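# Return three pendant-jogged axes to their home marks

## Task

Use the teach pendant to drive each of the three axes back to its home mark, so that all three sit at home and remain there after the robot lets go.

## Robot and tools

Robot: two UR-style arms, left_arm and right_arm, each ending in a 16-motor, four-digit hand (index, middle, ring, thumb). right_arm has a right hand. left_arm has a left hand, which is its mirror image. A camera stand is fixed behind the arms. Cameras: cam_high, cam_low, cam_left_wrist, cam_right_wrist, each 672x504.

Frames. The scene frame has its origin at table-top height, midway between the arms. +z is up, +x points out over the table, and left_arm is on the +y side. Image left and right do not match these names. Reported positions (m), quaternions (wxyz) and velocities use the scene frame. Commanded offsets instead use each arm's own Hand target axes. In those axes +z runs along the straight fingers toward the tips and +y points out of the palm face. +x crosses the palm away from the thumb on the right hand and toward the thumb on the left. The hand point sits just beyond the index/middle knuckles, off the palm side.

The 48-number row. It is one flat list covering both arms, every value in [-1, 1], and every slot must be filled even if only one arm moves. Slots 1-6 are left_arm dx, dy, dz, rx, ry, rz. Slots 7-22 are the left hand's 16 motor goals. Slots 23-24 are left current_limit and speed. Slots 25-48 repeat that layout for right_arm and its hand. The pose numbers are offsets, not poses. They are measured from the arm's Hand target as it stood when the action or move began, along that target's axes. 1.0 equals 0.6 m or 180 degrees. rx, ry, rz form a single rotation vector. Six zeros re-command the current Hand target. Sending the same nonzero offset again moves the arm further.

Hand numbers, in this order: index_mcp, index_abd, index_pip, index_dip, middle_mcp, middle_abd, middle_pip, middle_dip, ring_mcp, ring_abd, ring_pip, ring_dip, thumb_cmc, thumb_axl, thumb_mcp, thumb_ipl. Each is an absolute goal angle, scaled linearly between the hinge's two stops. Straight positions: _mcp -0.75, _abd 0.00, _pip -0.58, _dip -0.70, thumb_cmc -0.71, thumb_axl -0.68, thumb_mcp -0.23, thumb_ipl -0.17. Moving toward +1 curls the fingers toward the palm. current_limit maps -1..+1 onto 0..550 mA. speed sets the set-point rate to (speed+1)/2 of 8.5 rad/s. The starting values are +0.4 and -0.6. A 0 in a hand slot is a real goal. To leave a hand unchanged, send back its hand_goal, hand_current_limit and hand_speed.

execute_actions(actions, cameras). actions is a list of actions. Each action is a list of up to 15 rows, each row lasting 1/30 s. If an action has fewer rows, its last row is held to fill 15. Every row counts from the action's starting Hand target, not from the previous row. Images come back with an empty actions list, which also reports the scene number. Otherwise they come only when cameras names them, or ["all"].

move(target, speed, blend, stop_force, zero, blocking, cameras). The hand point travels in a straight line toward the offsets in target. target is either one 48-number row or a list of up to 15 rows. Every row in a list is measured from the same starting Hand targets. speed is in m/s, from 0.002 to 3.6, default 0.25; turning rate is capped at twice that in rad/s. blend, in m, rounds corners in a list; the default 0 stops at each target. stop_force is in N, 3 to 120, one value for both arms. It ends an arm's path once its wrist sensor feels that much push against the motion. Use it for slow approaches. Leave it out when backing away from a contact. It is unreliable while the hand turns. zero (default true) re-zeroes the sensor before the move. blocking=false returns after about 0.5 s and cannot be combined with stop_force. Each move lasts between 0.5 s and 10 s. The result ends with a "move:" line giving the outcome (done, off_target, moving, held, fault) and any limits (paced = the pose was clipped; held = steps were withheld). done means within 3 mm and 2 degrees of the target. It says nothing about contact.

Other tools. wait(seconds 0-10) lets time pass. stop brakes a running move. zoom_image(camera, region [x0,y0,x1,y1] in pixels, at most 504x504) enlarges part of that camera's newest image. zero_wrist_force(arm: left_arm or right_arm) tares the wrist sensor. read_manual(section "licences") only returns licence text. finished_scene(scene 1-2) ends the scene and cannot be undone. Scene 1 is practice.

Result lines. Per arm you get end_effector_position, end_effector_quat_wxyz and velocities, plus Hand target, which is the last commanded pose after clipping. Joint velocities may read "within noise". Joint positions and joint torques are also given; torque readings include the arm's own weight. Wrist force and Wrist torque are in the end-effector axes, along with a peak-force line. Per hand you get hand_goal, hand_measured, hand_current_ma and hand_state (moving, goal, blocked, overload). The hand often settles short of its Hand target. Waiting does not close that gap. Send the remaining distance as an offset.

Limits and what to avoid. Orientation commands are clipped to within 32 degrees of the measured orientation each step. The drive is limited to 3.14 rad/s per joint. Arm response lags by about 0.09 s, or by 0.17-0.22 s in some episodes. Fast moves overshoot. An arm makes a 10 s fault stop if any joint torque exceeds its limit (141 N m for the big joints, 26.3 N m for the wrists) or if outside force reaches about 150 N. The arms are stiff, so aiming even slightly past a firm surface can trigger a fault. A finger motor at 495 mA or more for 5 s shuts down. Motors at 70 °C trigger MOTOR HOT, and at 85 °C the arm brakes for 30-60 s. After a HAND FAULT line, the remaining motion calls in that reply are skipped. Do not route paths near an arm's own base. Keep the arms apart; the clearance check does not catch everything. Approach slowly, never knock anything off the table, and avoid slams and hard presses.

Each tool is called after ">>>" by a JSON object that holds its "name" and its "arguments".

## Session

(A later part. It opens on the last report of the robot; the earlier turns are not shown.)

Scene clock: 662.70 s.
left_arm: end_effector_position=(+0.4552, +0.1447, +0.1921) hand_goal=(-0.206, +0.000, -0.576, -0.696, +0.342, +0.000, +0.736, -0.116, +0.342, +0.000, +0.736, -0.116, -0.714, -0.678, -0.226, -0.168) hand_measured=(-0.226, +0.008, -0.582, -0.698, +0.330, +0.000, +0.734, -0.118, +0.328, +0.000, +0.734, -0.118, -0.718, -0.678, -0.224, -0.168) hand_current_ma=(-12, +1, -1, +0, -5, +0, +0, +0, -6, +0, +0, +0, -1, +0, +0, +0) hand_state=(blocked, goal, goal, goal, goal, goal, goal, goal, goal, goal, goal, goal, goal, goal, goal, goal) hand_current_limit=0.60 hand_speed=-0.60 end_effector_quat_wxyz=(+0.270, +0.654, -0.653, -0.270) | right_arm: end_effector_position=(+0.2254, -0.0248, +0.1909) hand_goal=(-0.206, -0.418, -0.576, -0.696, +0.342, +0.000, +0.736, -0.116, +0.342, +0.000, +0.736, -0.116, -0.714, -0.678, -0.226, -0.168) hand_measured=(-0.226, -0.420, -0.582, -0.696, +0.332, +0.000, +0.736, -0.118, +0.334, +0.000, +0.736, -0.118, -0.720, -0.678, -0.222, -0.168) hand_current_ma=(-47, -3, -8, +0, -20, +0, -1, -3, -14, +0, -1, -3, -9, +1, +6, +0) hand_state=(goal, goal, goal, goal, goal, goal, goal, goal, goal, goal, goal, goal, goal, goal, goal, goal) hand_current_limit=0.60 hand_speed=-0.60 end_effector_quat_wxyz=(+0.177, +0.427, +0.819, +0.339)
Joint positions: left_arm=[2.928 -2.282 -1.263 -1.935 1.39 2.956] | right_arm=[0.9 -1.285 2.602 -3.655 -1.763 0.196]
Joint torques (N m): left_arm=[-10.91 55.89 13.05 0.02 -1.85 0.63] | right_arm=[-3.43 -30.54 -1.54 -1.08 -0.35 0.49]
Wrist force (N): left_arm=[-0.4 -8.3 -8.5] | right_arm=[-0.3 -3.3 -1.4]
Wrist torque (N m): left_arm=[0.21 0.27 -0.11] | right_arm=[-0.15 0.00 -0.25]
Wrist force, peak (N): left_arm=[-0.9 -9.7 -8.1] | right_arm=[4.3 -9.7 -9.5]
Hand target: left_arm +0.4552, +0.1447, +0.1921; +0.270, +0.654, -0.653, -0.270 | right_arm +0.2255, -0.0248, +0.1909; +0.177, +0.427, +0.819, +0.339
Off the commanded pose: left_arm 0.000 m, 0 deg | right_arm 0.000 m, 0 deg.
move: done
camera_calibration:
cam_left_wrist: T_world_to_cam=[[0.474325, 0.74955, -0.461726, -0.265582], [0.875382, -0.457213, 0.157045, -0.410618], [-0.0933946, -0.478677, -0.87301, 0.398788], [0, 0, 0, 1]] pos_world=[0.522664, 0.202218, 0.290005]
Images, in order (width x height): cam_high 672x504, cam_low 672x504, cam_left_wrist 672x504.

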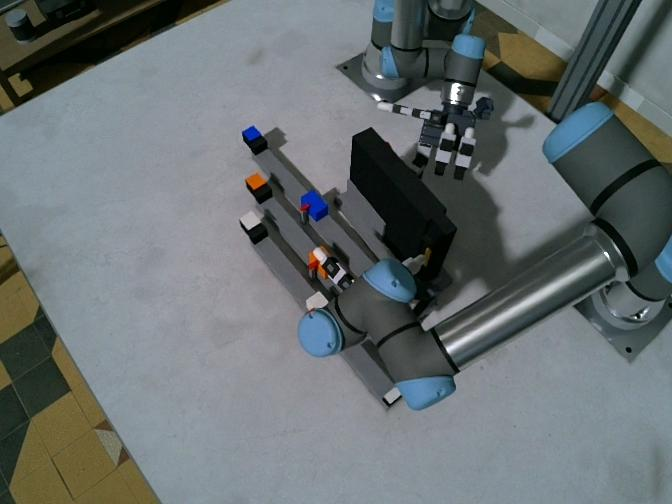

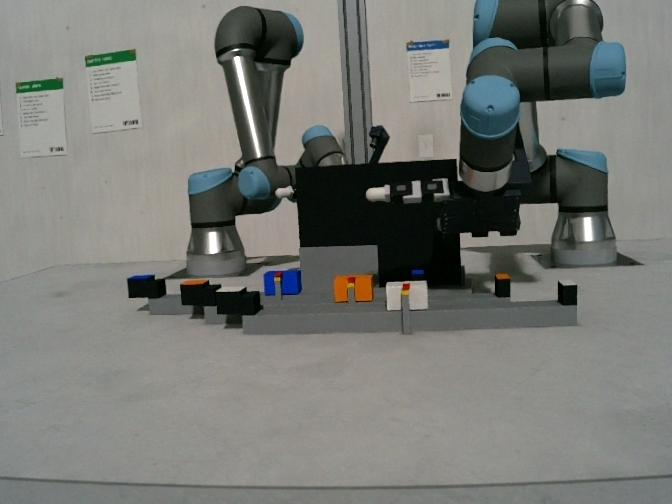

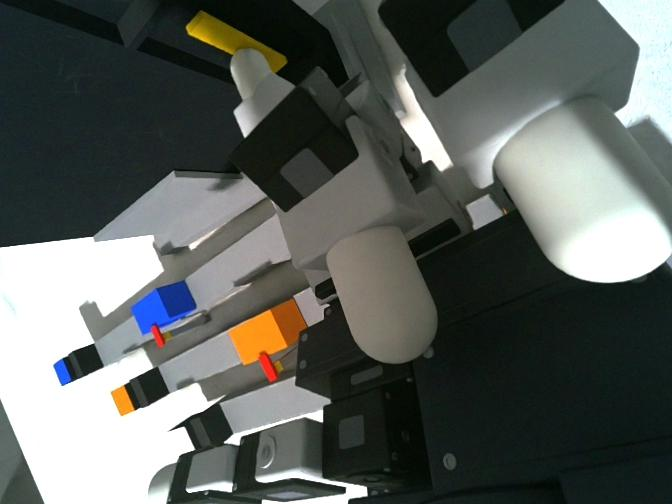

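>>> {"name": "move", "arguments": {"target": [[0,-0.059,-0.059,0,0,0, -0.2055, 0, -0.576, -0.696, 0.342, 0, 0.737, -0.116, 0.342, 0, 0.737, -0.116, -0.714, -0.678, -0.226, -0.168, 0.6, -0.6, 0.0478,-0.0483,-0.0483,0,0,0, -0.2055, -0.417, -0.576, -0.696, 0.342, 0, 0.737, -0.116, 0.342, 0, 0.737, -0.116, -0.714, -0.678, -0.226, -0.168, 0.6, -0.6],[-0.2,0.06,-0.2,0,0,0, -0.2055, 0, -0.576, -0.696, 0.342, 0, 0.737, -0.116, 0.342, 0, 0.737, -0.116, -0.714, -0.678, -0.226, -0.168, 0.6, -0.6, 0.0478,-0.0483,-0.0483,0,0,0, -0.2055, -0.417, -0.576, -0.696, 0.342, 0, 0.737, -0.116, 0.342, 0, 0.737, -0.116, -0.714, -0.678, -0.226, -0.168, 0.6, -0.6]], "speed": 0.08, "blend": 0.005, "cameras": ["cam_high", "cam_low"]}}

>>> {"name": "zoom_image", "arguments": {"camera": "cam_low", "region": [220, 250, 440, 340]}}

>>> {"name": "zoom_image", "arguments": {"camera": "cam_high", "region": [240, 170, 400, 350]}}

Scene clock: 670.27 s.
left_arm: end_effector_position=(+0.5143, +0.2648, +0.3027) hand_goal=(-0.206, +0.000, -0.576, -0.696, +0.342, +0.000, +0.736, -0.116, +0.342, +0.000, +0.736, -0.116, -0.714, -0.678, -0.226, -0.168) hand_measured=(-0.226, +0.002, -0.582, -0.698, +0.330, +0.000, +0.734, -0.118, +0.328, +0.000, +0.734, -0.118, -0.718, -0.678, -0.224, -0.168) hand_current_ma=(-11, +0, -1, +0, -5, +0, +0, +0, -6, +0, +0, +0, -1, +0, +0, +0) hand_state=(blocked, goal, goal, goal, goal, goal, goal, goal, goal, goal, goal, goal, goal, goal, goal, goal) hand_current_limit=0.60 hand_speed=-0.60 end_effector_quat_wxyz=(+0.270, +0.654, -0.653, -0.270) end_effector_velocity=(+0.000, -0.003, -0.002) end_effector_angular_velocity=(-0.002, +0.000, +0.003) | right_arm: end_effector_position=(+0.1754, -0.0247, +0.1909) hand_goal=(-0.206, -0.418, -0.576, -0.696, +0.342, +0.000, +0.736, -0.116, +0.342, +0.000, +0.736, -0.116, -0.714, -0.678, -0.226, -0.168) hand_measured=(-0.226, -0.420, -0.582, -0.696, +0.332, +0.000, +0.736, -0.118, +0.334, +0.000, +0.736, -0.118, -0.720, -0.678, -0.222, -0.168) hand_current_ma=(-47, -3, -8, +0, -20, +0, -1, -3, -14, +0, -1, -3, -9, +1, +6, +0) hand_state=(goal, goal, goal, goal, goal, goal, goal, goal, goal, goal, goal, goal, goal, goal, goal, goal) hand_current_limit=0.60 hand_speed=-0.60 end_effector_quat_wxyz=(+0.177, +0.427, +0.819, +0.339)
Joint positions: left_arm=[3.107 -2.244 -1.032 -2.219 1.516 3.085] | right_arm=[1.043 -1.306 2.63 -3.636 -1.861 0.303]
Joint velocities: left_arm=[-0.002 -0.002 -0.002 0.005 -0.005 -0.003] | right_arm=[within noise]
Joint torques (N m): left_arm=[-10.02 37.3 15.25 3.11 -1.98 -1.52] | right_arm=[1.8 -13.28 -18.84 -5.28 -1.5 1.79]
Wrist force (N): left_arm=[0.0 0.4 -0.1] | right_arm=[-0.5 -3.3 -1.5]
Wrist torque (N m): left_arm=[0.02 0.07 -0.07] | right_arm=[-0.11 0.03 -0.17]
Wrist force, peak (N): left_arm=[-0.7 -9.5 -8.2] | right_arm=[0.0 -4.0 -1.5]
Hand target: left_arm +0.5143, +0.2647, +0.3025; +0.270, +0.654, -0.653, -0.270 | right_arm +0.1754, -0.0247, +0.1909; +0.177, +0.427, +0.819, +0.339
Off the commanded pose: left_arm 0.000 m, 0 deg | right_arm 0.000 m, 0 deg.
move: done
Images, in order (width x height): cam_high 672x504, cam_low 672x504.

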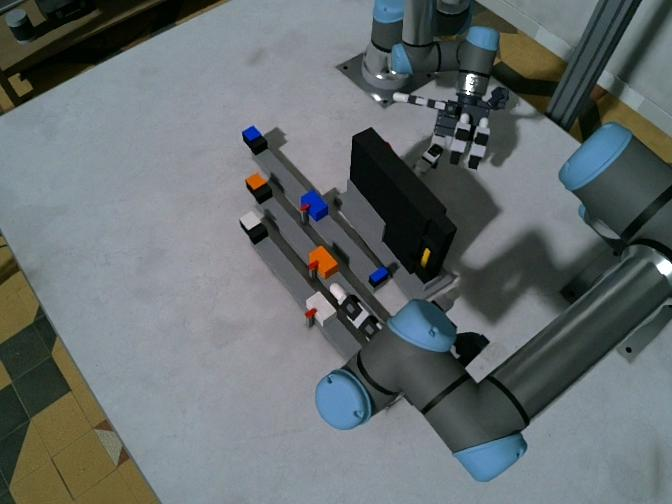

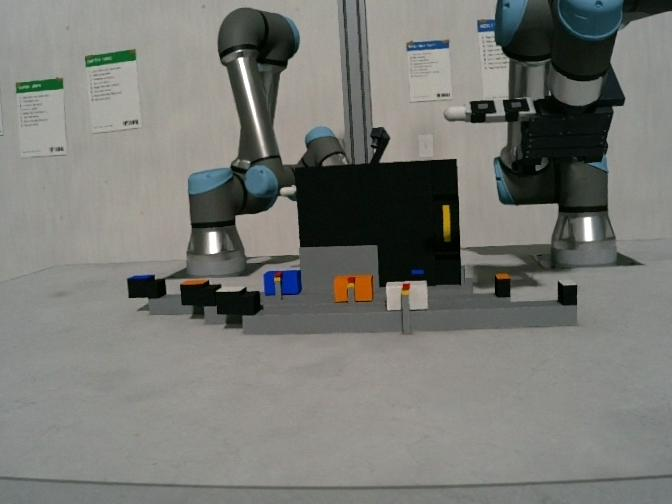

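Scaled by 2.291 from the camera's 672x504 image, which has a finer 960x720 frame.

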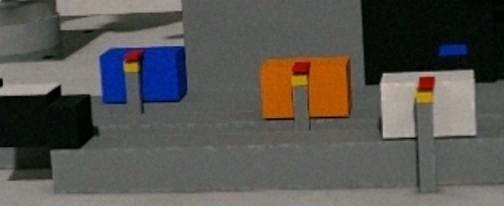

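Scaled by 2.800 from the camera's 672x504 image, which has a finer 960x720 frame.

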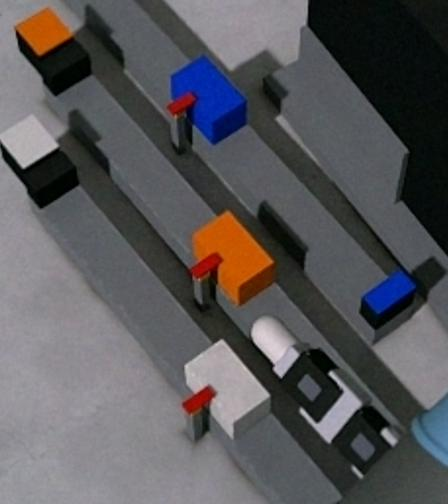

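>>> {"name": "finished_scene", "arguments": {"scene": 1}}

The scene is finished: the task was done.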